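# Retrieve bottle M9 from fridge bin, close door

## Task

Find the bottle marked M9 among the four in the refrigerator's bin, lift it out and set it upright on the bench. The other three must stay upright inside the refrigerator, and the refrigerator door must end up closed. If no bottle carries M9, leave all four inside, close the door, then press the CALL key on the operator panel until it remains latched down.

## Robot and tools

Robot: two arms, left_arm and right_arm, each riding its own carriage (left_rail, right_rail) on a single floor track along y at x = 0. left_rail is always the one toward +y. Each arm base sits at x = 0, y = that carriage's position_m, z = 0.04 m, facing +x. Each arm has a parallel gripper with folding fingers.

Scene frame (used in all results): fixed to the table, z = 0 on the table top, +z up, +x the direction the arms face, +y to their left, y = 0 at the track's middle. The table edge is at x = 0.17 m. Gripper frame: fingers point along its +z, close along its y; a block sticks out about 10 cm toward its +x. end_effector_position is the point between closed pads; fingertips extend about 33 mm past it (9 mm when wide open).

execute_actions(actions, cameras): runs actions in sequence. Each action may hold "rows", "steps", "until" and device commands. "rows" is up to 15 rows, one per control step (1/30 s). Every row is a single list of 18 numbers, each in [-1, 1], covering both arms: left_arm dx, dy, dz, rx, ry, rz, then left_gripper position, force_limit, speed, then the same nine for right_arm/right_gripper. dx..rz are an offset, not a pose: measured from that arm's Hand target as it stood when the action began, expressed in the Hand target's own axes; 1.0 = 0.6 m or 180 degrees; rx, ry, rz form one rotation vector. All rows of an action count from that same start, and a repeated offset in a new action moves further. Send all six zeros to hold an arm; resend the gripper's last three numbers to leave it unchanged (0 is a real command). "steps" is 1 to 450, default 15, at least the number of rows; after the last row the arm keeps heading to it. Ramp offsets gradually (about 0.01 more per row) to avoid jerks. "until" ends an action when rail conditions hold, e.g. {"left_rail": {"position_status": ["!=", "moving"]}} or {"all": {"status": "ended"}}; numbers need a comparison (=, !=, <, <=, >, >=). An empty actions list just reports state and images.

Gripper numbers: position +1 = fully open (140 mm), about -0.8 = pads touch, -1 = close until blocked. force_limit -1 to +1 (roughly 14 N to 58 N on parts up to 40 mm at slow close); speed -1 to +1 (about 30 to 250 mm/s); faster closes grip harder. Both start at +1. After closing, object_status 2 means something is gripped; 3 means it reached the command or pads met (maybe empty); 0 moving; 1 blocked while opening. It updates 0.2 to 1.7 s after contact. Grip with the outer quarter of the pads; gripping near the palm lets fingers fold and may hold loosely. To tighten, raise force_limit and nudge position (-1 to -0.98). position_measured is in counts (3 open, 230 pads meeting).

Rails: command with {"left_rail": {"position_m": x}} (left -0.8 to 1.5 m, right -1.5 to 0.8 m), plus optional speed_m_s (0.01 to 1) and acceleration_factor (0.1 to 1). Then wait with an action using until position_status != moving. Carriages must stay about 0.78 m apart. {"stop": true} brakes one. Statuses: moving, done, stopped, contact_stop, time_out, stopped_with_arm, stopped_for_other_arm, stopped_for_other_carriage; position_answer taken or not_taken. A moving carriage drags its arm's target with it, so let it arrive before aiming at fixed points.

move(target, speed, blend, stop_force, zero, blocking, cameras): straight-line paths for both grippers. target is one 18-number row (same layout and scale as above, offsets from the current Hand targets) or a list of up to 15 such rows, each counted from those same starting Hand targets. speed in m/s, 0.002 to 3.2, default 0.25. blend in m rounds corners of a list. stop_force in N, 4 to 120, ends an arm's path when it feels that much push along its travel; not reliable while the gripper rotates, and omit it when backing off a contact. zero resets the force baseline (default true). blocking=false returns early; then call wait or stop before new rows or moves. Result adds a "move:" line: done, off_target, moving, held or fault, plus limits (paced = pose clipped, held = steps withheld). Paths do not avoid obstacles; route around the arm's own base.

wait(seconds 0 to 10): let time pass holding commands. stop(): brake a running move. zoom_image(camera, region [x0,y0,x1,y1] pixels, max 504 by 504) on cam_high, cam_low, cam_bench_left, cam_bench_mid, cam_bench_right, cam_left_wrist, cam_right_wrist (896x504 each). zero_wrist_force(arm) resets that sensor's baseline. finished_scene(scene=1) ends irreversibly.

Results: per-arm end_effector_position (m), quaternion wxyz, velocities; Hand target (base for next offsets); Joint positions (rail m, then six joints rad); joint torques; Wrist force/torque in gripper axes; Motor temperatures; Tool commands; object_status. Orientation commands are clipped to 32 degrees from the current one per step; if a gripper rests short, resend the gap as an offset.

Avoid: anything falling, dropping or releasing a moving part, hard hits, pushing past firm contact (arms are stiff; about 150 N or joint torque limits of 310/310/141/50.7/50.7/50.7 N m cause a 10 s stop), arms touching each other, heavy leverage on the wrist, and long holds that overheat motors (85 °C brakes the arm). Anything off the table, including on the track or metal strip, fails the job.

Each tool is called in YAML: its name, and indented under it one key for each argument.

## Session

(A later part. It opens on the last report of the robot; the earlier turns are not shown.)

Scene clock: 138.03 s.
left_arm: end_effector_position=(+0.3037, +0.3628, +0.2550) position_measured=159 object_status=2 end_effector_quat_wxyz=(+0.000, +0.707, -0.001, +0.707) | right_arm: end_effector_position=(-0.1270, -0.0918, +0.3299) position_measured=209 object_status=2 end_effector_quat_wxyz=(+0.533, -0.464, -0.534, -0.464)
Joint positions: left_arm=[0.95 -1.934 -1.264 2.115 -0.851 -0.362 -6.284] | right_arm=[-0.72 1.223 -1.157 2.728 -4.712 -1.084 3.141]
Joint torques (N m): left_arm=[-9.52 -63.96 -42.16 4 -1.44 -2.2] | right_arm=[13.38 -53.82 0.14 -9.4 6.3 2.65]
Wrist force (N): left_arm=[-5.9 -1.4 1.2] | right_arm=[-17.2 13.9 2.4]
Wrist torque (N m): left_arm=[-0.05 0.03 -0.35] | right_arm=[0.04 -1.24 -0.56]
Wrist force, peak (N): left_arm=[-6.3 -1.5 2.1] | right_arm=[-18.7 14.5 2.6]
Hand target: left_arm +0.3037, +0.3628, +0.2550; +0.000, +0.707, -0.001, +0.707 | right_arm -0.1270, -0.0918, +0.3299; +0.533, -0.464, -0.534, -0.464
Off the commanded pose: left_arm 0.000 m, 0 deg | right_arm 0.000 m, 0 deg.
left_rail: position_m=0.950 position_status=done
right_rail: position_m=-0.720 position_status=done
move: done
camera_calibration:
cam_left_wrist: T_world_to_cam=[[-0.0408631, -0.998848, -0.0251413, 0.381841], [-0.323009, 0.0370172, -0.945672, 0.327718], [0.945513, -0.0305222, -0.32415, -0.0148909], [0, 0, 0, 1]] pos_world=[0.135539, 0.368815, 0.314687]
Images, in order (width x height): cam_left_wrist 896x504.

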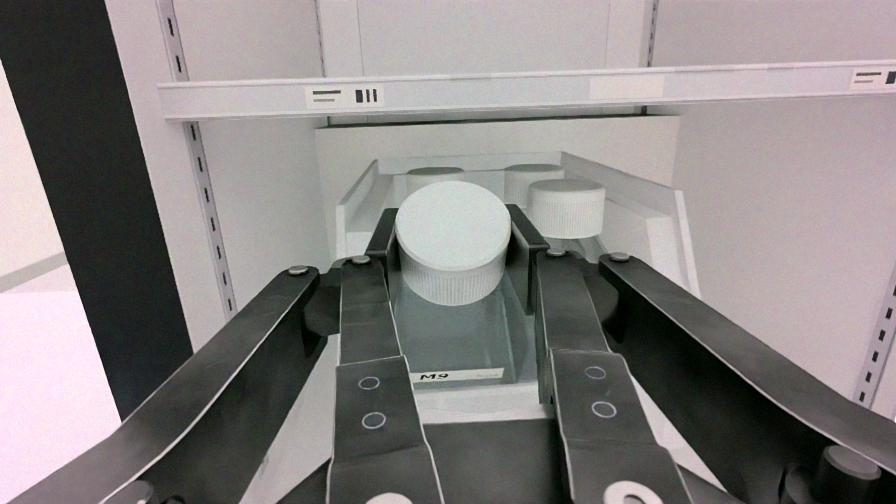

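move:
  target: [-0.04,0.0,0.028,0,0,0,-1,-0.3,-1,0,0,0,0,0,0,-1,-0.05,-1]
  speed: 0.04
  stop_force: 15
  cameras: ["cam_left_wrist"]

zoom_image:
  camera: "cam_left_wrist"
  region: [300, 120, 620, 420]

Scene clock: 140.30 s.
left_arm: end_effector_position=(+0.3174, +0.3628, +0.2355) position_measured=159 object_status=2 end_effector_quat_wxyz=(+0.000, +0.707, -0.001, +0.707) | right_arm: end_effector_position=(-0.1270, -0.0918, +0.3299) position_measured=209 object_status=2 end_effector_quat_wxyz=(+0.533, -0.464, -0.534, -0.464)
Joint positions: left_arm=[0.95 -1.911 -1.236 2.126 -0.889 -0.34 -6.284] | right_arm=[-0.72 1.223 -1.157 2.728 -4.712 -1.084 3.141]
Joint torques (N m): left_arm=[-9 -64.52 -41.46 3.46 -2.02 -1.26] | right_arm=[14.85 -54.34 0.35 -10.37 6.47 2.8]
Wrist force (N): left_arm=[-5.2 -1.2 0.2] | right_arm=[-17.2 12.9 2.1]
Wrist torque (N m): left_arm=[0.09 -0.04 -0.24] | right_arm=[0.06 -1.11 -0.56]
Wrist force, peak (N): left_arm=[26.0 -1.9 -10.9] | right_arm=[-22.1 15.2 2.7]
Hand target: left_arm +0.3174, +0.3628, +0.2355; +0.000, +0.707, -0.001, +0.707 (not the last commanded pose) | right_arm -0.1270, -0.0918, +0.3299; +0.533, -0.464, -0.534, -0.464
Off the commanded pose: left_arm 0.005 m, 0 deg | right_arm 0.000 m, 0 deg.
left_rail: position_m=0.950 position_status=done
right_rail: position_m=-0.720 position_status=done
move: contact (left_arm)
camera_calibration:
cam_left_wrist: T_world_to_cam=[[-0.0408618, -0.998848, -0.0251461, 0.381909], [-0.32292, 0.0370185, -0.945702, 0.313604], [0.945544, -0.0305229, -0.32406, -0.0342284], [0, 0, 0, 1]] pos_world=[0.149239, 0.368815, 0.295087]
Images, in order (width x height): cam_left_wrist 896x504.

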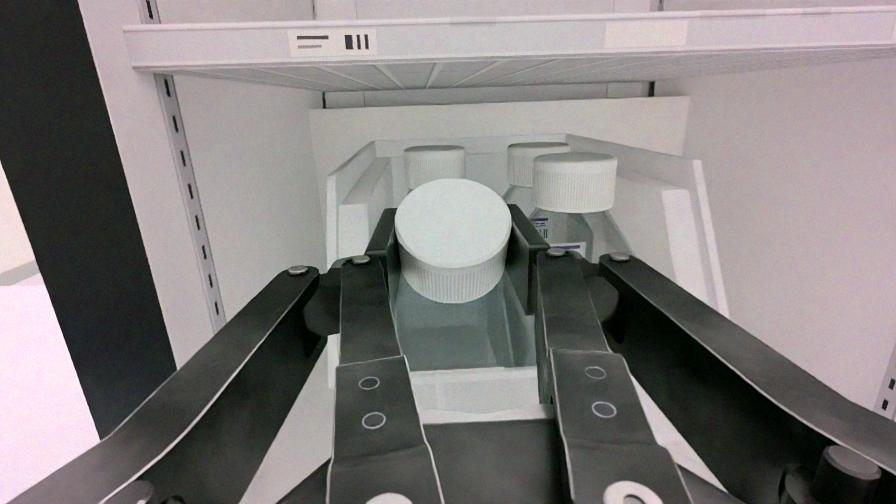

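Scaled by 1.575 from the camera's 896x504 image, which has a finer 1280x720 frame.

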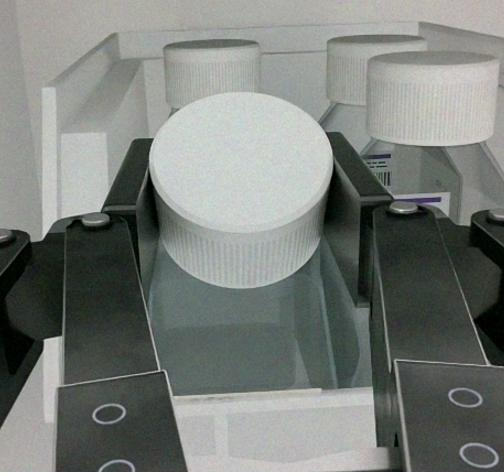

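execute_actions:
  actions:
    - {"rows":[[0,0,0,0,0,0,-0.08,0,-1,0,0,0,0,0,0,-1,-0.05,-1]],"steps":30}
    - {"rows":[[-0.0108,0,0.0025,0,0,0,-0.08,0,-1,0,0,0,0,0,0,-1,-0.05,-1]],"steps":25}
  cameras: ["cam_left_wrist"]

zoom_image:
  camera: "cam_left_wrist"
  region: [300, 120, 620, 420]

Scene clock: 142.90 s.
left_arm: end_effector_position=(+0.3189, +0.3628, +0.2290) position_measured=139 object_status=3 end_effector_quat_wxyz=(+0.000, +0.707, -0.001, +0.707) | right_arm: end_effector_position=(-0.1270, -0.0918, +0.3299) position_measured=209 object_status=2 end_effector_quat_wxyz=(+0.533, -0.464, -0.534, -0.464)
Joint positions: left_arm=[0.95 -1.909 -1.226 2.129 -0.901 -0.337 -6.284] | right_arm=[-0.72 1.223 -1.157 2.728 -4.712 -1.084 3.141]
Joint torques (N m): left_arm=[15.56 -46.09 -13.86 -0.79 1.67 1.85] | right_arm=[16.31 -54.05 -0.38 -11.45 6.44 2.67]
Wrist force (N): left_arm=[-2.4 -1.0 -2.5] | right_arm=[-19.1 13.0 2.5]
Wrist torque (N m): left_arm=[0.00 -0.04 -0.28] | right_arm=[-0.09 -1.20 -0.56]
Wrist force, peak (N): left_arm=[-5.8 -1.4 0.0] | right_arm=[-19.5 13.7 2.2]
Hand target: left_arm +0.3189, +0.3628, +0.2290; +0.000, +0.707, -0.001, +0.707 | right_arm -0.1270, -0.0918, +0.3299; +0.533, -0.464, -0.534, -0.464
Off the commanded pose: left_arm 0.000 m, 0 deg | right_arm 0.000 m, 0 deg.
left_rail: position_m=0.950 position_status=done
right_rail: position_m=-0.720 position_status=done
camera_calibration:
cam_left_wrist: T_world_to_cam=[[-0.0408618, -0.998848, -0.0251461, 0.381809], [-0.32292, 0.0370185, -0.945702, 0.308035], [0.945544, -0.0305229, -0.32406, -0.0377207], [0, 0, 0, 1]] pos_world=[0.150739, 0.368815, 0.288687]
Images, in order (width x height): cam_left_wrist 896x504.

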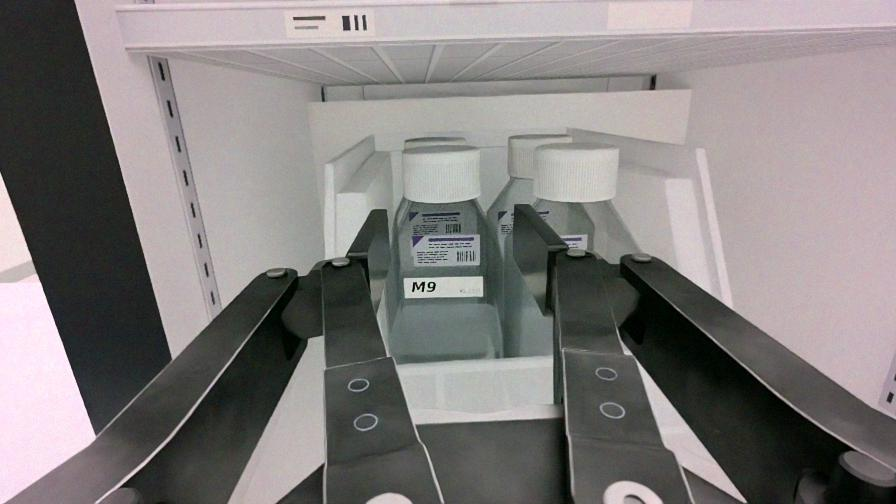

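Scaled by 1.575 from the camera's 896x504 image, which has a finer 1280x720 frame.

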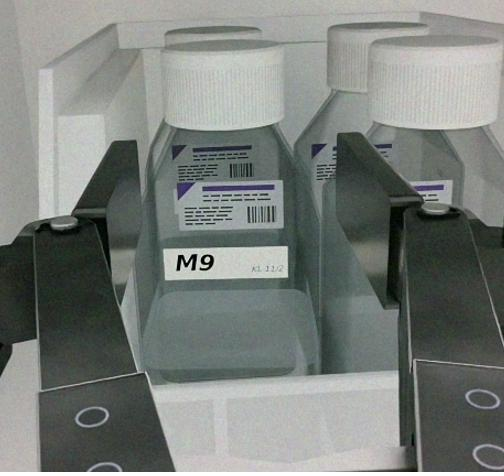

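execute_actions:
  actions: []

Scene clock: 144.30 s.
left_arm: end_effector_position=(+0.3189, +0.3628, +0.2290) position_measured=139 object_status=3 end_effector_quat_wxyz=(+0.000, +0.707, -0.001, +0.707) | right_arm: end_effector_position=(-0.1270, -0.0918, +0.3299) position_measured=209 object_status=2 end_effector_quat_wxyz=(+0.533, -0.464, -0.534, -0.464)
Joint positions: left_arm=[0.95 -1.909 -1.226 2.129 -0.901 -0.337 -6.284] | right_arm=[-0.72 1.223 -1.157 2.728 -4.712 -1.084 3.141]
Joint velocities: within noise
Joint torques (N m): left_arm=[15.61 -45.19 -14.4 -0.84 1.66 1.74] | right_arm=[19.66 -53.51 -0.73 -11.59 6.21 2.75]
Motor temperatures (°C): left_arm=[39 34 32 38 45 40] | right_arm=[28 34 35 43 43 36]
Wrist force (N): left_arm=[-2.4 -0.8 -2.3] | right_arm=[-19.1 13.5 2.3]
Wrist torque (N m): left_arm=[0.04 -0.04 -0.28] | right_arm=[0.02 -1.20 -0.56]
Wrist force, peak (N): left_arm=[-3.2 -0.9 -2.4] | right_arm=[-19.2 13.4 2.3]
Hand target: left_arm +0.3189, +0.3628, +0.2290; +0.000, +0.707, -0.001, +0.707 | right_arm -0.1270, -0.0918, +0.3299; +0.533, -0.464, -0.534, -0.464
Tool commands: left_gripper/position=-0.08 left_gripper/force_limit=+0.0 left_gripper/speed=-1.0 right_gripper/position=-1.0 right_gripper/force_limit=-0.05 right_gripper/speed=-1.0
Off the commanded pose: left_arm 0.000 m, 0 deg | right_arm 0.000 m, 0 deg.
left_rail: position_m=0.950 position_status=done
right_rail: position_m=-0.720 position_status=done
camera_calibration:
cam_left_wrist: T_world_to_cam=[[-0.0408618, -0.998848, -0.0251461, 0.381809], [-0.32292, 0.0370185, -0.945702, 0.308035], [0.945544, -0.0305229, -0.32406, -0.0377207], [0, 0, 0, 1]] pos_world=[0.150739, 0.368815, 0.288687]
cam_right_wrist: T_world_to_cam=[[0.981191, 0.193024, -0.00246522, 0.159329], [0.0611429, -0.322868, -0.944467, 0.290637], [-0.183101, 0.926552, -0.328597, 0.350487], [0, 0, 0, 1]] pos_world=[-0.109929, -0.261661, 0.390059]

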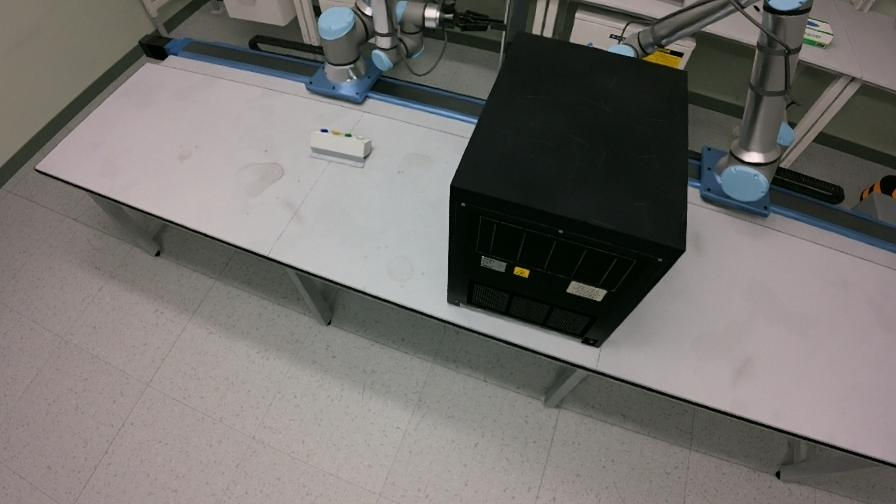

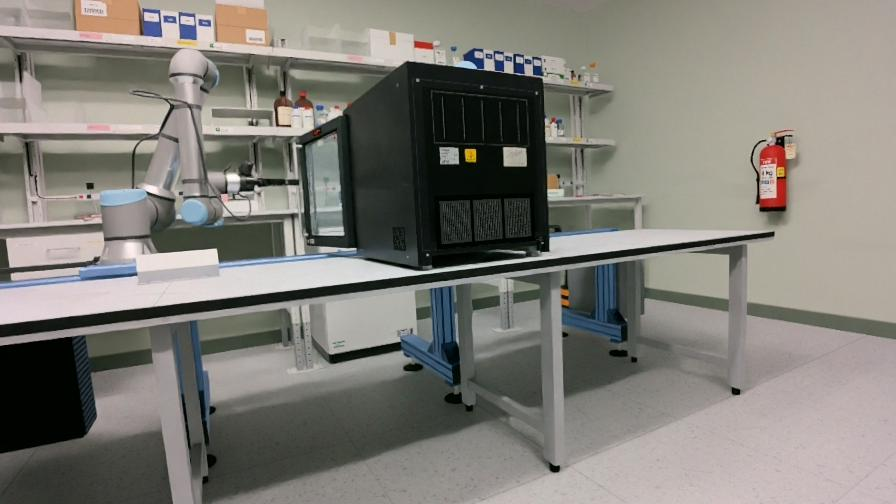

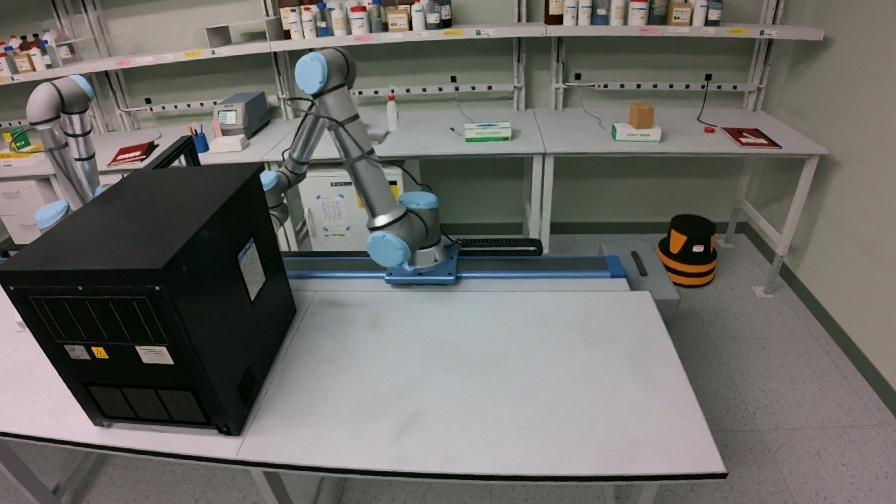

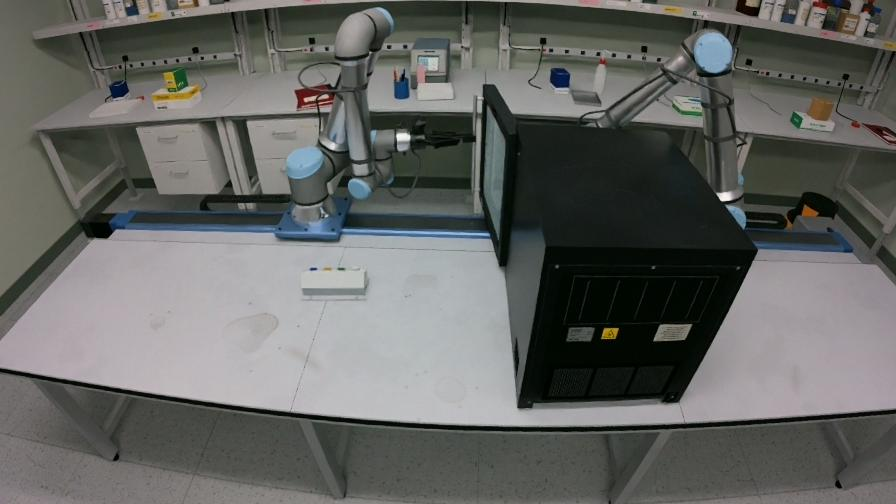

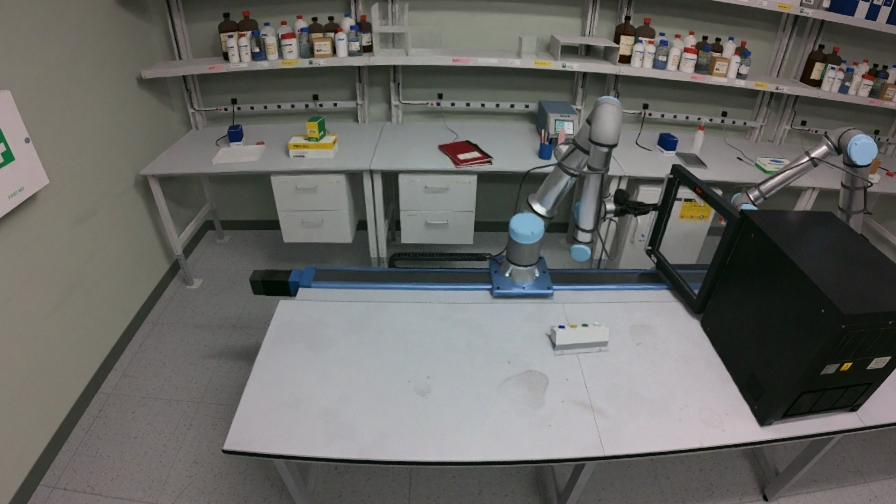

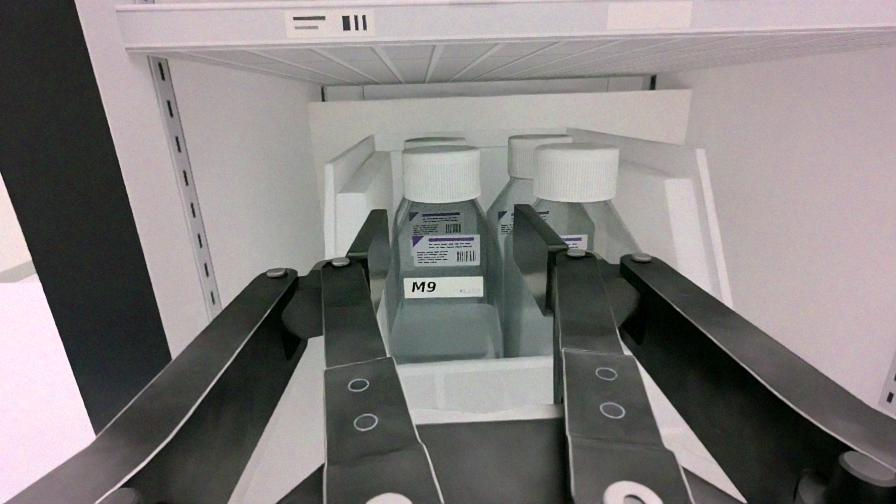

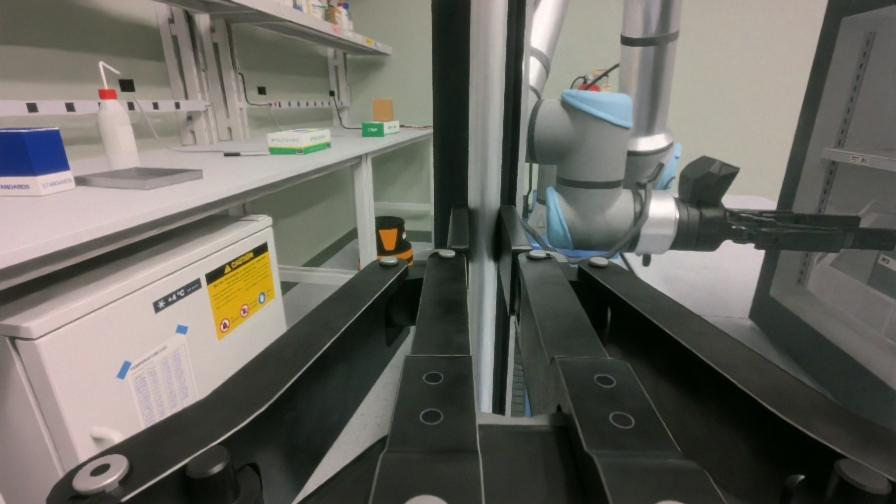

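move:
  target:
    - [0.0292,0,0,0,0,0,-0.08,0,-1,0,0,0,0,0,0,-1,-0.05,-1]
    - [0.0292,0,0.055,0,0,0,-0.08,0,-1,0,0,0,0,0,0,-1,-0.05,-1]
  speed: 0.06
  stop_force: 12
  cameras: ["cam_left_wrist"]

Scene clock: 147.47 s.
left_arm: end_effector_position=(+0.3518, +0.3628, +0.2465) position_measured=139 object_status=3 end_effector_quat_wxyz=(+0.000, +0.707, -0.001, +0.707) | right_arm: end_effector_position=(-0.1270, -0.0918, +0.3299) position_measured=209 object_status=2 end_effector_quat_wxyz=(+0.533, -0.464, -0.534, -0.464)
Joint positions: left_arm=[0.95 -1.853 -1.253 2.121 -0.867 -0.281 -6.284] | right_arm=[-0.72 1.223 -1.157 2.728 -4.712 -1.084 3.141]
Joint torques (N m): left_arm=[18.5 -45.62 -40.55 3.18 2.11 -2.18] | right_arm=[18.35 -54.01 -0.55 -11.73 6.1 2.75]
Wrist force (N): left_arm=[-2.7 -0.8 -2.1] | right_arm=[-19.1 13.7 2.5]
Wrist torque (N m): left_arm=[0.02 0.04 -0.20] | right_arm=[0.06 -1.20 -0.56]
Wrist force, peak (N): left_arm=[-3.2 -0.5 -2.3] | right_arm=[-19.1 13.7 2.4]
Hand target: left_arm +0.3518, +0.3628, +0.2465; +0.000, +0.707, -0.001, +0.707 | right_arm -0.1270, -0.0918, +0.3299; +0.533, -0.464, -0.534, -0.464
Off the commanded pose: left_arm 0.000 m, 0 deg | right_arm 0.000 m, 0 deg.
left_rail: position_m=0.950 position_status=done
right_rail: position_m=-0.720 position_status=done
move: done
camera_calibration:
cam_left_wrist: T_world_to_cam=[[-0.0408618, -0.998848, -0.0251461, 0.383598], [-0.32292, 0.0370185, -0.945702, 0.335242], [0.945544, -0.0305229, -0.32406, -0.0632526], [0, 0, 0, 1]] pos_world=[0.183739, 0.368815, 0.306187]
Images, in order (width x height): cam_left_wrist 896x504.

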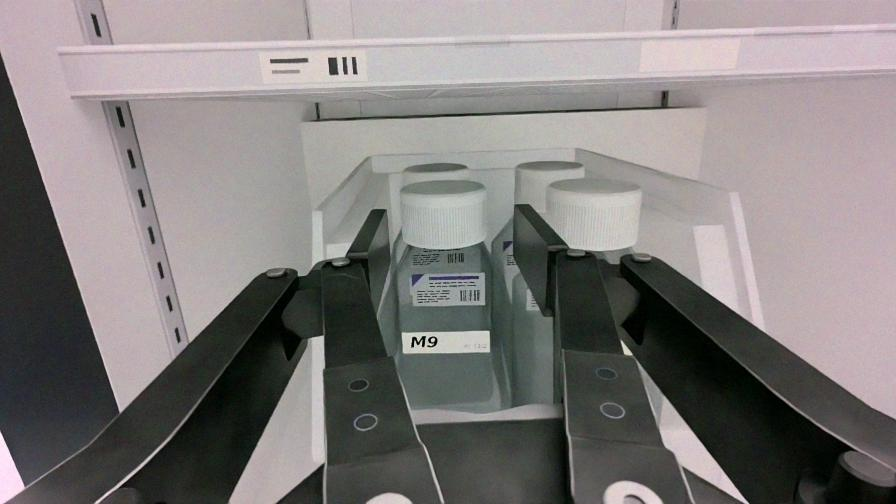

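move:
  target: [0,-0.002,0.072,0,0,0,-0.08,0,-1,0,0,0,0,0,0,-1,-0.05,-1]
  speed: 0.04
  stop_force: 10
  cameras: ["cam_left_wrist"]

execute_actions:
  actions:
    - {"rows":[[0,0,0,0,0,0,-1,-0.2,-1,0,0,0,0,0,0,-1,-0.05,-1]],"steps":45}
  cameras: ["cam_left_wrist"]

Scene clock: 149.87 s.
left_arm: end_effector_position=(+0.3950, +0.3639, +0.2466) position_measured=139 object_status=3 end_effector_quat_wxyz=(+0.000, +0.707, -0.001, +0.707) | right_arm: end_effector_position=(-0.1270, -0.0918, +0.3299) position_measured=209 object_status=2 end_effector_quat_wxyz=(+0.533, -0.464, -0.534, -0.464)
Joint positions: left_arm=[0.95 -1.779 -1.251 2.119 -0.866 -0.207 -6.285] | right_arm=[-0.72 1.223 -1.157 2.728 -4.712 -1.084 3.141]
Joint torques (N m): left_arm=[19.95 -45.65 -40.18 2.72 1.64 -2.19] | right_arm=[18.54 -53.91 -1.31 -11.48 6 2.92]
Wrist force (N): left_arm=[-2.5 -0.9 -1.9] | right_arm=[-19.2 13.5 2.3]
Wrist torque (N m): left_arm=[-0.01 0.01 -0.11] | right_arm=[0.02 -1.17 -0.56]
Wrist force, peak (N): left_arm=[-3.2 -0.6 -2.4] | right_arm=[-19.1 13.7 2.2]
Hand target: left_arm +0.3950, +0.3639, +0.2466; +0.000, +0.707, -0.001, +0.707 | right_arm -0.1270, -0.0918, +0.3299; +0.533, -0.464, -0.534, -0.464
Off the commanded pose: left_arm 0.000 m, 0 deg | right_arm 0.000 m, 0 deg.
left_rail: position_m=0.950 position_status=done
right_rail: position_m=-0.720 position_status=done
joint sent to its limit (left arm) — joint 7 (wrist 3), lower limit.
move: done
camera_calibration:
cam_left_wrist: T_world_to_cam=[[-0.0408618, -0.998848, -0.0251461, 0.386562], [-0.32292, 0.0370185, -0.945702, 0.349147], [0.945544, -0.0305229, -0.32406, -0.104063], [0, 0, 0, 1]] pos_world=[0.226939, 0.370015, 0.306187]
Images, in order (width x height): cam_left_wrist 896x504.

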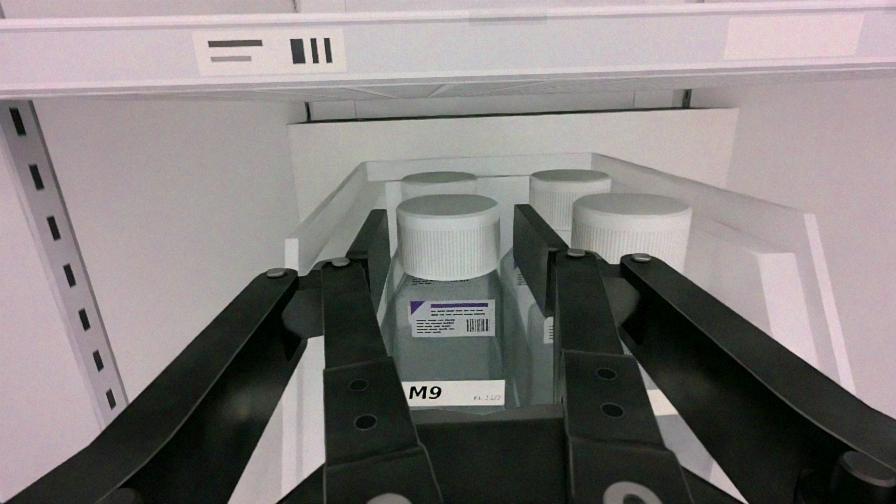

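Scene clock: 151.57 s.
left_arm: end_effector_position=(+0.3951, +0.3639, +0.2466) position_measured=159 object_status=2 end_effector_quat_wxyz=(+0.000, +0.707, -0.001, +0.707) | right_arm: end_effector_position=(-0.1270, -0.0918, +0.3299) position_measured=209 object_status=2 end_effector_quat_wxyz=(+0.533, -0.464, -0.534, -0.464)
Joint positions: left_arm=[0.95 -1.779 -1.251 2.119 -0.866 -0.207 -6.285] | right_arm=[-0.72 1.223 -1.157 2.728 -4.712 -1.084 3.141]
Joint torques (N m): left_arm=[12.63 -48.28 -41.43 0.53 1.51 -2.21] | right_arm=[18.12 -53.42 -1.42 -11.36 5.96 3.22]
Wrist force (N): left_arm=[-5.0 -1.3 -2.0] | right_arm=[-18.4 13.5 2.5]
Wrist torque (N m): left_arm=[-0.04 0.03 -0.12] | right_arm=[0.00 -1.27 -0.56]
Wrist force, peak (N): left_arm=[-5.3 -1.5 -2.4] | right_arm=[-19.0 13.7 2.3]
Hand target: left_arm +0.3950, +0.3639, +0.2466; +0.000, +0.707, -0.001, +0.707 | right_arm -0.1270, -0.0918, +0.3299; +0.533, -0.464, -0.534, -0.464
Off the commanded pose: left_arm 0.000 m, 0 deg | right_arm 0.000 m, 0 deg.
left_rail: position_m=0.950 position_status=done
right_rail: position_m=-0.720 position_status=done
joint sent to its limit (left arm) — joint 7 (wrist 3), lower limit.
camera_calibration:
cam_left_wrist: T_world_to_cam=[[-0.0408618, -0.998848, -0.0251461, 0.386562], [-0.32292, 0.0370185, -0.945702, 0.349147], [0.945544, -0.0305229, -0.32406, -0.104063], [0, 0, 0, 1]] pos_world=[0.226939, 0.370015, 0.306187]
Images, in order (width x height): cam_left_wrist 896x504.

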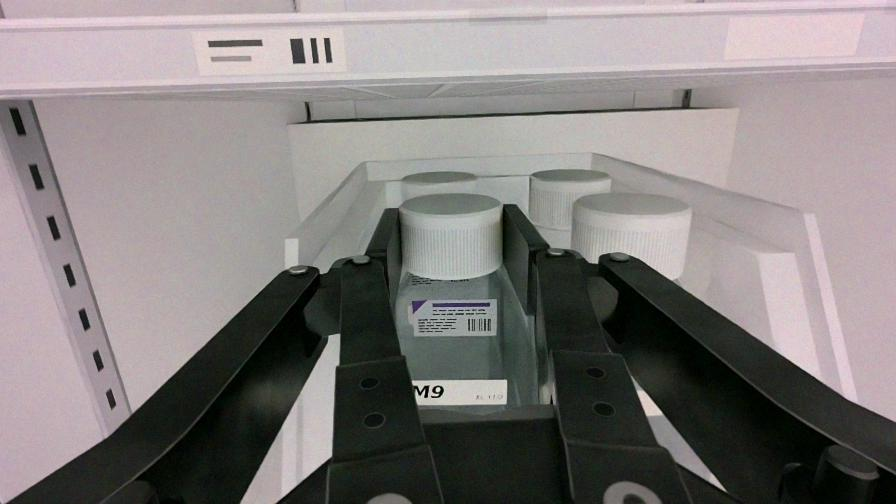

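move:
  target:
    - [0.006,0,-0.0475,0,0,0,-1,-0.2,-1,0,0,0,0,0,0,-1,-0.05,-1]
    - [0.003,0,-0.095,0,0,0,-1,-0.2,-1,0,0,0,0,0,0,-1,-0.05,-1]
    - [-0.011,0,-0.145,0,0,0,-1,-0.2,-1,0,0,0,0,0,0,-1,-0.05,-1]
  speed: 0.05
  blend: [0.01,0.01,0]
  stop_force: 25
  cameras: ["cam_left_wrist"]

Scene clock: 154.53 s.
left_arm: end_effector_position=(+0.3081, +0.3640, +0.2399) position_measured=159 object_status=2 end_effector_quat_wxyz=(+0.000, +0.707, -0.001, +0.707) | right_arm: end_effector_position=(-0.1270, -0.0918, +0.3299) position_measured=209 object_status=2 end_effector_quat_wxyz=(+0.533, -0.464, -0.534, -0.464)
Joint positions: left_arm=[0.95 -1.928 -1.244 2.126 -0.881 -0.356 -6.284] | right_arm=[-0.72 1.223 -1.157 2.728 -4.712 -1.084 3.141]
Joint torques (N m): left_arm=[-9.69 -43.87 -14.03 -0.82 -1.79 1.23] | right_arm=[15.49 -53.48 -1.24 -11.55 5.63 3.05]
Wrist force (N): left_arm=[-3.0 -1.4 1.2] | right_arm=[-18.5 12.9 1.9]
Wrist torque (N m): left_arm=[0.03 0.05 -0.40] | right_arm=[0.04 -1.32 -0.56]
Wrist force, peak (N): left_arm=[-6.7 -1.5 -1.8] | right_arm=[-20.5 13.6 2.1]
Hand target: left_arm +0.3081, +0.3640, +0.2399; +0.000, +0.707, -0.001, +0.707 | right_arm -0.1270, -0.0918, +0.3299; +0.533, -0.464, -0.534, -0.464
Off the commanded pose: left_arm 0.000 m, 0 deg | right_arm 0.000 m, 0 deg.
left_rail: position_m=0.950 position_status=done
right_rail: position_m=-0.720 position_status=done
move: done
camera_calibration:
cam_left_wrist: T_world_to_cam=[[-0.0408618, -0.998848, -0.0251461, 0.382841], [-0.32292, 0.0370185, -0.945702, 0.314812], [0.945544, -0.0305229, -0.32406, -0.0239399], [0, 0, 0, 1]] pos_world=[0.139939, 0.370015, 0.299587]
Images, in order (width x height): cam_left_wrist 896x504.

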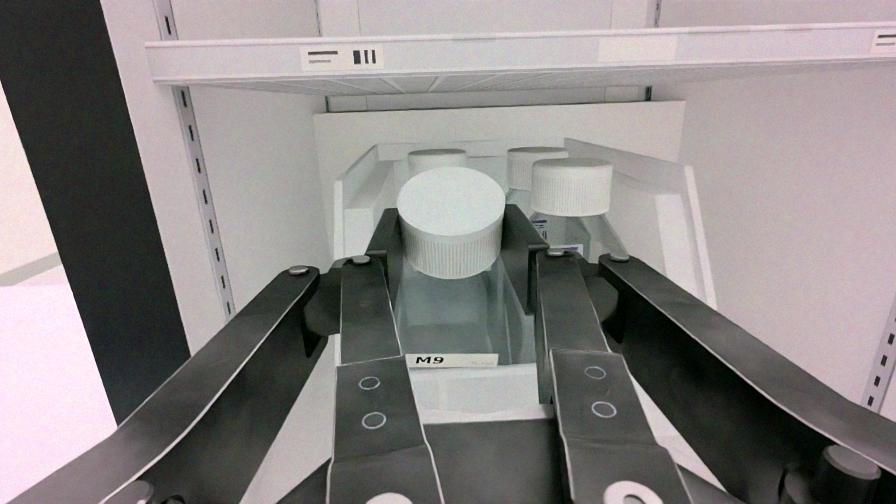

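execute_actions:
  actions:
    - {"rows":[[0,0,0,0,0,0,-0.98,0,-1,0,0,0,0,0,0,-1,-0.05,-1]],"steps":30}
  cameras: []

move:
  target:
    - [0.083,0,-0.0695,0,0,0,-0.98,0,-1,0,0,0,0,0,0,-1,-0.05,-1]
  speed: 0.04
  stop_force: 25
  cameras: ["cam_left_wrist"]

Scene clock: 156.27 s.
left_arm: end_effector_position=(+0.3081, +0.3640, +0.2399) position_measured=161 object_status=2 end_effector_quat_wxyz=(+0.000, +0.707, -0.001, +0.707) | right_arm: end_effector_position=(-0.1270, -0.0918, +0.3299) position_measured=209 object_status=2 end_effector_quat_wxyz=(+0.533, -0.464, -0.534, -0.464)
Joint positions: left_arm=[0.95 -1.928 -1.244 2.126 -0.881 -0.356 -6.284] | right_arm=[-0.72 1.223 -1.157 2.728 -4.712 -1.084 3.141]
Joint torques (N m): left_arm=[-9.54 -43.52 -16.95 -0.35 -1.66 1.88] | right_arm=[17.92 -53.39 -2.83 -11.53 5.45 2.99]
Wrist force (N): left_arm=[-3.0 -0.7 1.3] | right_arm=[-19.0 12.8 2.2]
Wrist torque (N m): left_arm=[0.14 0.04 -0.40] | right_arm=[0.01 -1.20 -0.56]
Wrist force, peak (N): left_arm=[-3.5 -1.3 1.6] | right_arm=[-19.2 12.9 2.1]
Hand target: left_arm +0.3081, +0.3640, +0.2399; +0.000, +0.707, -0.001, +0.707 | right_arm -0.1270, -0.0918, +0.3299; +0.533, -0.464, -0.534, -0.464
Off the commanded pose: left_arm 0.000 m, 0 deg | right_arm 0.000 m, 0 deg.
left_rail: position_m=0.950 position_status=done
right_rail: position_m=-0.720 position_status=done
No camera images: "cameras" was empty.

Scene clock: 158.83 s.
left_arm: end_effector_position=(+0.2663, +0.3640, +0.2897) position_measured=161 object_status=2 end_effector_quat_wxyz=(+0.000, +0.707, -0.001, +0.707) | right_arm: end_effector_position=(-0.1270, -0.0918, +0.3299) position_measured=209 object_status=2 end_effector_quat_wxyz=(+0.533, -0.464, -0.534, -0.464)
Joint positions: left_arm=[0.95 -1.996 -1.308 2.091 -0.782 -0.425 -6.284] | right_arm=[-0.72 1.223 -1.157 2.728 -4.712 -1.084 3.141]
Joint torques (N m): left_arm=[-8.37 -60.81 -44.53 3.63 -1.92 -1.88] | right_arm=[18.41 -53.79 -2.3 -11.61 5.36 2.77]
Wrist force (N): left_arm=[-5.5 -0.6 0.7] | right_arm=[-18.5 13.0 2.3]
Wrist torque (N m): left_arm=[0.21 -0.03 -0.35] | right_arm=[0.02 -1.22 -0.56]
Wrist force, peak (N): left_arm=[-7.0 -0.7 2.5] | right_arm=[-18.6 13.2 2.3]
Hand target: left_arm +0.2663, +0.3640, +0.2897; +0.000, +0.707, -0.001, +0.707 | right_arm -0.1270, -0.0918, +0.3299; +0.533, -0.464, -0.534, -0.464
Off the commanded pose: left_arm 0.000 m, 0 deg | right_arm 0.000 m, 0 deg.
left_rail: position_m=0.950 position_status=done
right_rail: position_m=-0.720 position_status=done
move: done
camera_calibration:
cam_left_wrist: T_world_to_cam=[[-0.0408618, -0.998848, -0.0251461, 0.382482], [-0.32292, 0.0370185, -0.945702, 0.348311], [0.945544, -0.0305229, -0.32406, 0.0316927], [0, 0, 0, 1]] pos_world=[0.0981387, 0.370115, 0.349287]
Images, in order (width x height): cam_left_wrist 896x504.

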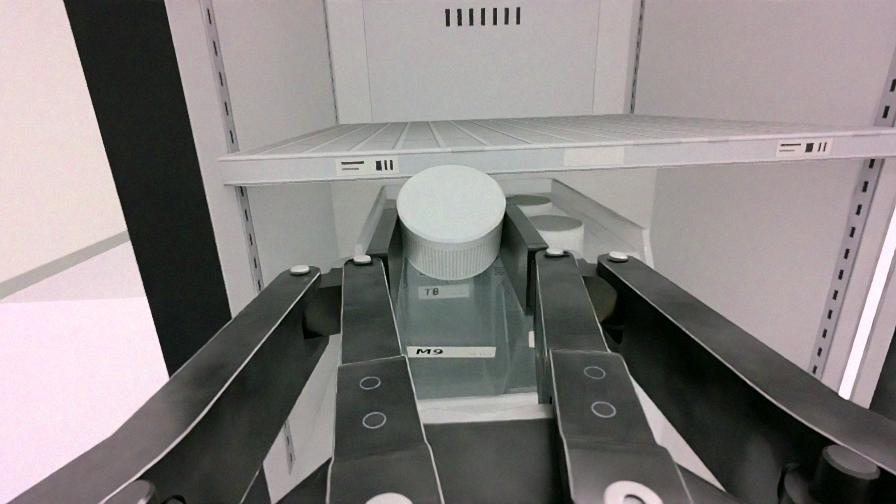

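move:
  target:
    - [0.088,0,-0.0725,0,0,0,-0.98,0,-1,0,0,0,0,0,0,-1,-0.05,-1]
  speed: 0.04
  stop_force: 25
  cameras: ["cam_left_wrist"]

Scene clock: 161.57 s.
left_arm: end_effector_position=(+0.2228, +0.3640, +0.3425) position_measured=161 object_status=2 end_effector_quat_wxyz=(+0.000, +0.707, -0.001, +0.707) | right_arm: end_effector_position=(-0.1270, -0.0918, +0.3299) position_measured=209 object_status=2 end_effector_quat_wxyz=(+0.533, -0.464, -0.534, -0.464)
Joint positions: left_arm=[0.95 -2.065 -1.364 2.041 -0.676 -0.493 -6.283] | right_arm=[-0.72 1.223 -1.157 2.728 -4.712 -1.084 3.141]
Joint torques (N m): left_arm=[-10.23 -63.15 -46.32 4.34 -2.39 -2.21] | right_arm=[18.64 -52.31 -2.57 -11.58 5.32 2.76]
Wrist force (N): left_arm=[-6.5 -0.7 -2.4] | right_arm=[-18.3 13.6 2.3]
Wrist torque (N m): left_arm=[0.04 -0.11 -0.32] | right_arm=[0.03 -1.24 -0.56]
Wrist force, peak (N): left_arm=[-7.0 -0.6 -3.9] | right_arm=[-18.7 13.7 2.5]
Hand target: left_arm +0.2228, +0.3640, +0.3425; +0.000, +0.707, -0.001, +0.707 | right_arm -0.1270, -0.0918, +0.3299; +0.533, -0.464, -0.534, -0.464
Off the commanded pose: left_arm 0.000 m, 0 deg | right_arm 0.000 m, 0 deg.
left_rail: position_m=0.950 position_status=done
right_rail: position_m=-0.720 position_status=done
move: done
camera_calibration:
cam_left_wrist: T_world_to_cam=[[-0.0408618, -0.998848, -0.0251461, 0.382032], [-0.32292, 0.0370185, -0.945702, 0.384197], [0.945544, -0.0305229, -0.32406, 0.0899342], [0, 0, 0, 1]] pos_world=[0.0546387, 0.370115, 0.402087]
Images, in order (width x height): cam_left_wrist 896x504.

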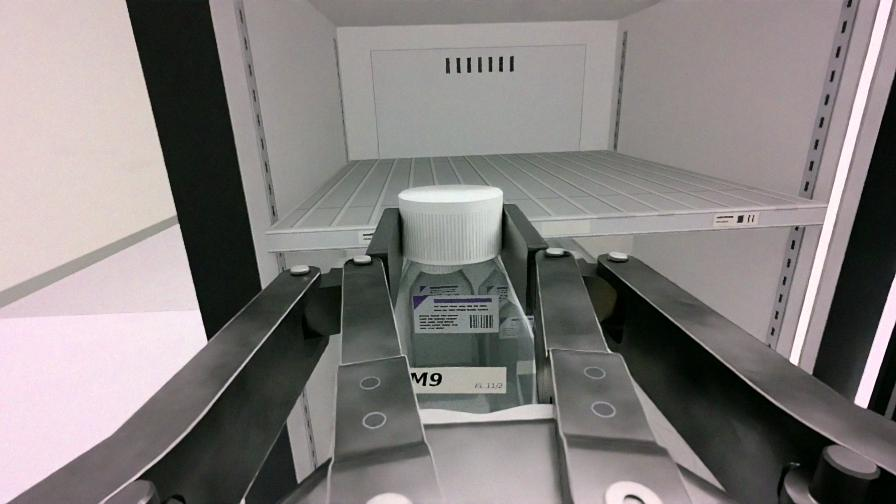

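move:
  target:
    - [0.03,0,-0.02,0,0,0,-0.98,0,-1,0,0,0,0,0,0,-1,-0.05,-1]
    - [0.04,0,-0.205,0,0,0,-0.98,0,-1,0,0,0,0,0,0,-1,-0.05,-1]
  speed: 0.06
  blend: [0.01,0]
  cameras: ["cam_left_wrist","cam_bench_left","cam_bench_mid"]

Scene clock: 164.60 s.
left_arm: end_effector_position=(+0.0999, +0.3642, +0.3664) position_measured=161 object_status=2 end_effector_quat_wxyz=(+0.000, +0.707, -0.001, +0.707) | right_arm: end_effector_position=(-0.1270, -0.0918, +0.3299) position_measured=209 object_status=2 end_effector_quat_wxyz=(+0.533, -0.464, -0.534, -0.464)
Joint positions: left_arm=[0.95 -2.24 -1.336 1.953 -0.616 -0.668 -6.283] | right_arm=[-0.72 1.223 -1.157 2.728 -4.712 -1.084 3.141]
Joint torques (N m): left_arm=[-10.78 -46.32 -48.48 5.13 -1.71 0.67] | right_arm=[18.01 -54 -3.89 -11.54 5.09 2.77]
Wrist force (N): left_arm=[-6.1 -0.8 -1.4] | right_arm=[-18.3 13.5 2.2]
Wrist torque (N m): left_arm=[-0.03 -0.16 -0.40] | right_arm=[0.02 -1.24 -0.56]
Wrist force, peak (N): left_arm=[-8.2 -0.8 -1.2] | right_arm=[-18.8 13.4 2.3]
Hand target: left_arm +0.0998, +0.3642, +0.3664; +0.000, +0.707, -0.001, +0.707 | right_arm -0.1270, -0.0918, +0.3299; +0.533, -0.464, -0.534, -0.464
Off the commanded pose: left_arm 0.000 m, 0 deg | right_arm 0.000 m, 0 deg.
left_rail: position_m=0.950 position_status=done
right_rail: position_m=-0.720 position_status=done
move: done
camera_calibration:
cam_left_wrist: T_world_to_cam=[[-0.0408618, -0.998848, -0.0251461, 0.377714], [-0.32292, 0.0370185, -0.945702, 0.367204], [0.945544, -0.0305229, -0.32406, 0.213922], [0, 0, 0, 1]] pos_world=[-0.0682613, 0.370215, 0.426087]
Images, in order (width x height): cam_bench_left 896x504, cam_bench_mid 896x504, cam_left_wrist 896x504.

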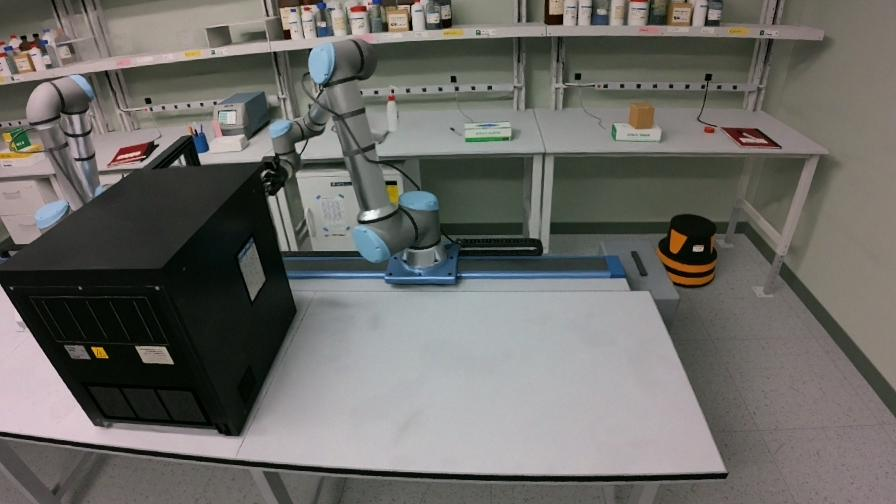

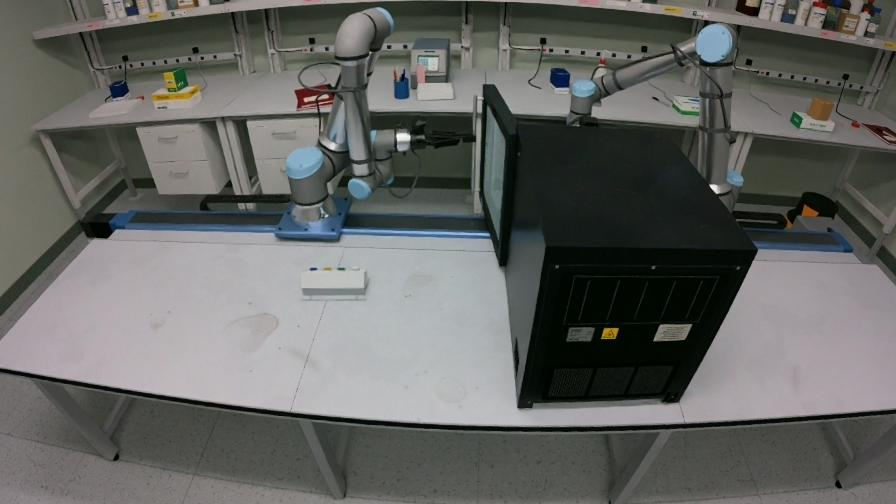

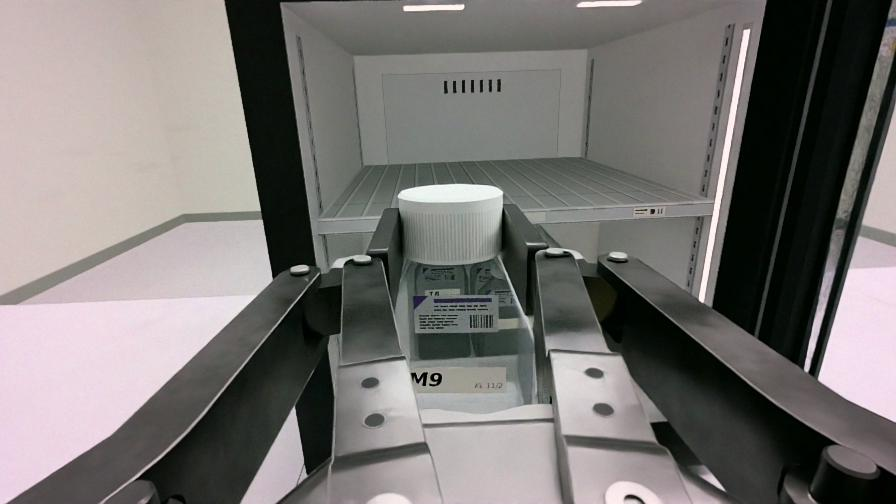

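execute_actions:
  actions:
    - {"left_rail":{"position_m":1.5,"speed_m_s":0.3,"acceleration_factor":0.25},"rows":[[0,0,0,0,0,0,-0.98,0,-1,0,0,0,0,0,0,-1,-0.05,-1]],"steps":200,"until":{"left_rail":{"position_status":["!=","moving"]}}}
  cameras: ["cam_left_wrist","cam_bench_left"]

Scene clock: 167.60 s.
left_arm: end_effector_position=(+0.0998, +0.9141, +0.3664) position_measured=161 object_status=2 end_effector_quat_wxyz=(+0.000, +0.707, -0.001, +0.707) | right_arm: end_effector_position=(-0.1270, -0.0918, +0.3299) position_measured=209 object_status=2 end_effector_quat_wxyz=(+0.533, -0.464, -0.534, -0.464)
Joint positions: left_arm=[1.5 -2.24 -1.336 1.953 -0.616 -0.668 -6.283] | right_arm=[-0.72 1.223 -1.157 2.728 -4.712 -1.084 3.141]
Joint torques (N m): left_arm=[-3.01 -60.19 -23.96 3.2 1.08 -2.08] | right_arm=[18.13 -54.83 -3.54 -11.12 5.04 2.98]
Wrist force (N): left_arm=[-5.8 -0.5 -1.7] | right_arm=[-18.3 13.6 2.3]
Wrist torque (N m): left_arm=[0.04 -0.21 -0.40] | right_arm=[0.03 -1.25 -0.56]
Wrist force, peak (N): left_arm=[-6.7 -0.4 -1.7] | right_arm=[-18.7 13.6 2.4]
Hand target: left_arm +0.0998, +0.9141, +0.3664; +0.000, +0.707, -0.001, +0.707 | right_arm -0.1270, -0.0918, +0.3299; +0.533, -0.464, -0.534, -0.464
Off the commanded pose: left_arm 0.000 m, 0 deg | right_arm 0.000 m, 0 deg.
left_rail: position_m=1.500 speed_m_s=0.30 position_status=done
right_rail: position_m=-0.720 position_status=done
camera_calibration:
cam_left_wrist: T_world_to_cam=[[-0.0408618, -0.998848, -0.0251461, 0.927076], [-0.32292, 0.0370185, -0.945702, 0.346811], [0.945544, -0.0305229, -0.32406, 0.230804], [0, 0, 0, 1]] pos_world=[-0.0683613, 0.920215, 0.426087]
Images, in order (width x height): cam_bench_left 896x504, cam_left_wrist 896x504.

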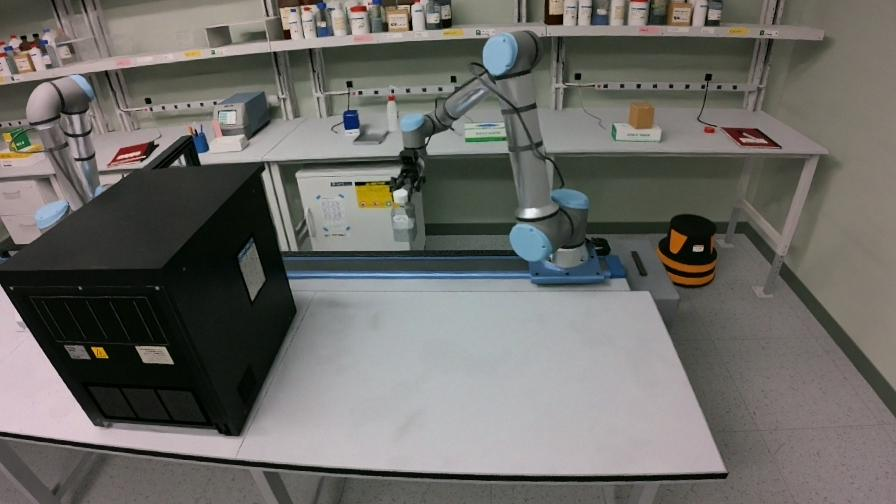

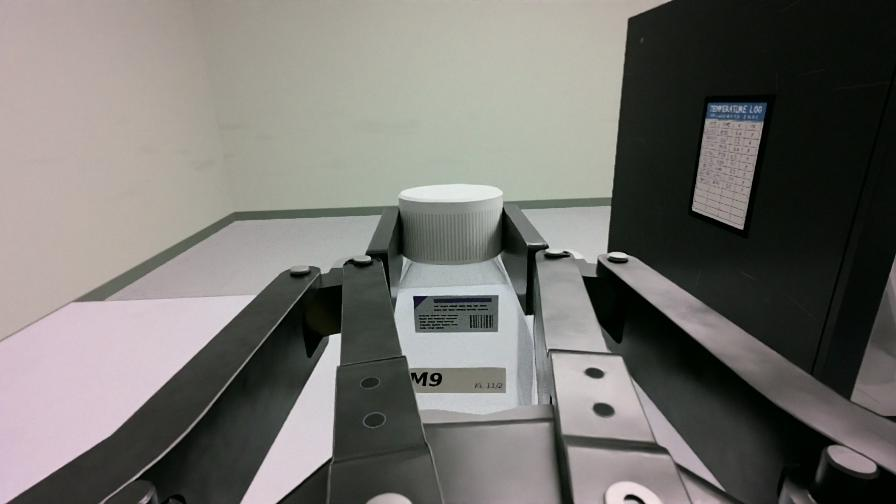

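zoom_image:
  camera: "cam_left_wrist"
  region: [360, 150, 560, 290]

Scaled by 2.520 from the camera's 896x504 image, which has a finer 1280x720 frame.

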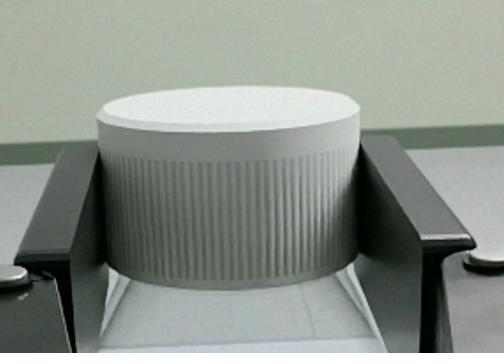

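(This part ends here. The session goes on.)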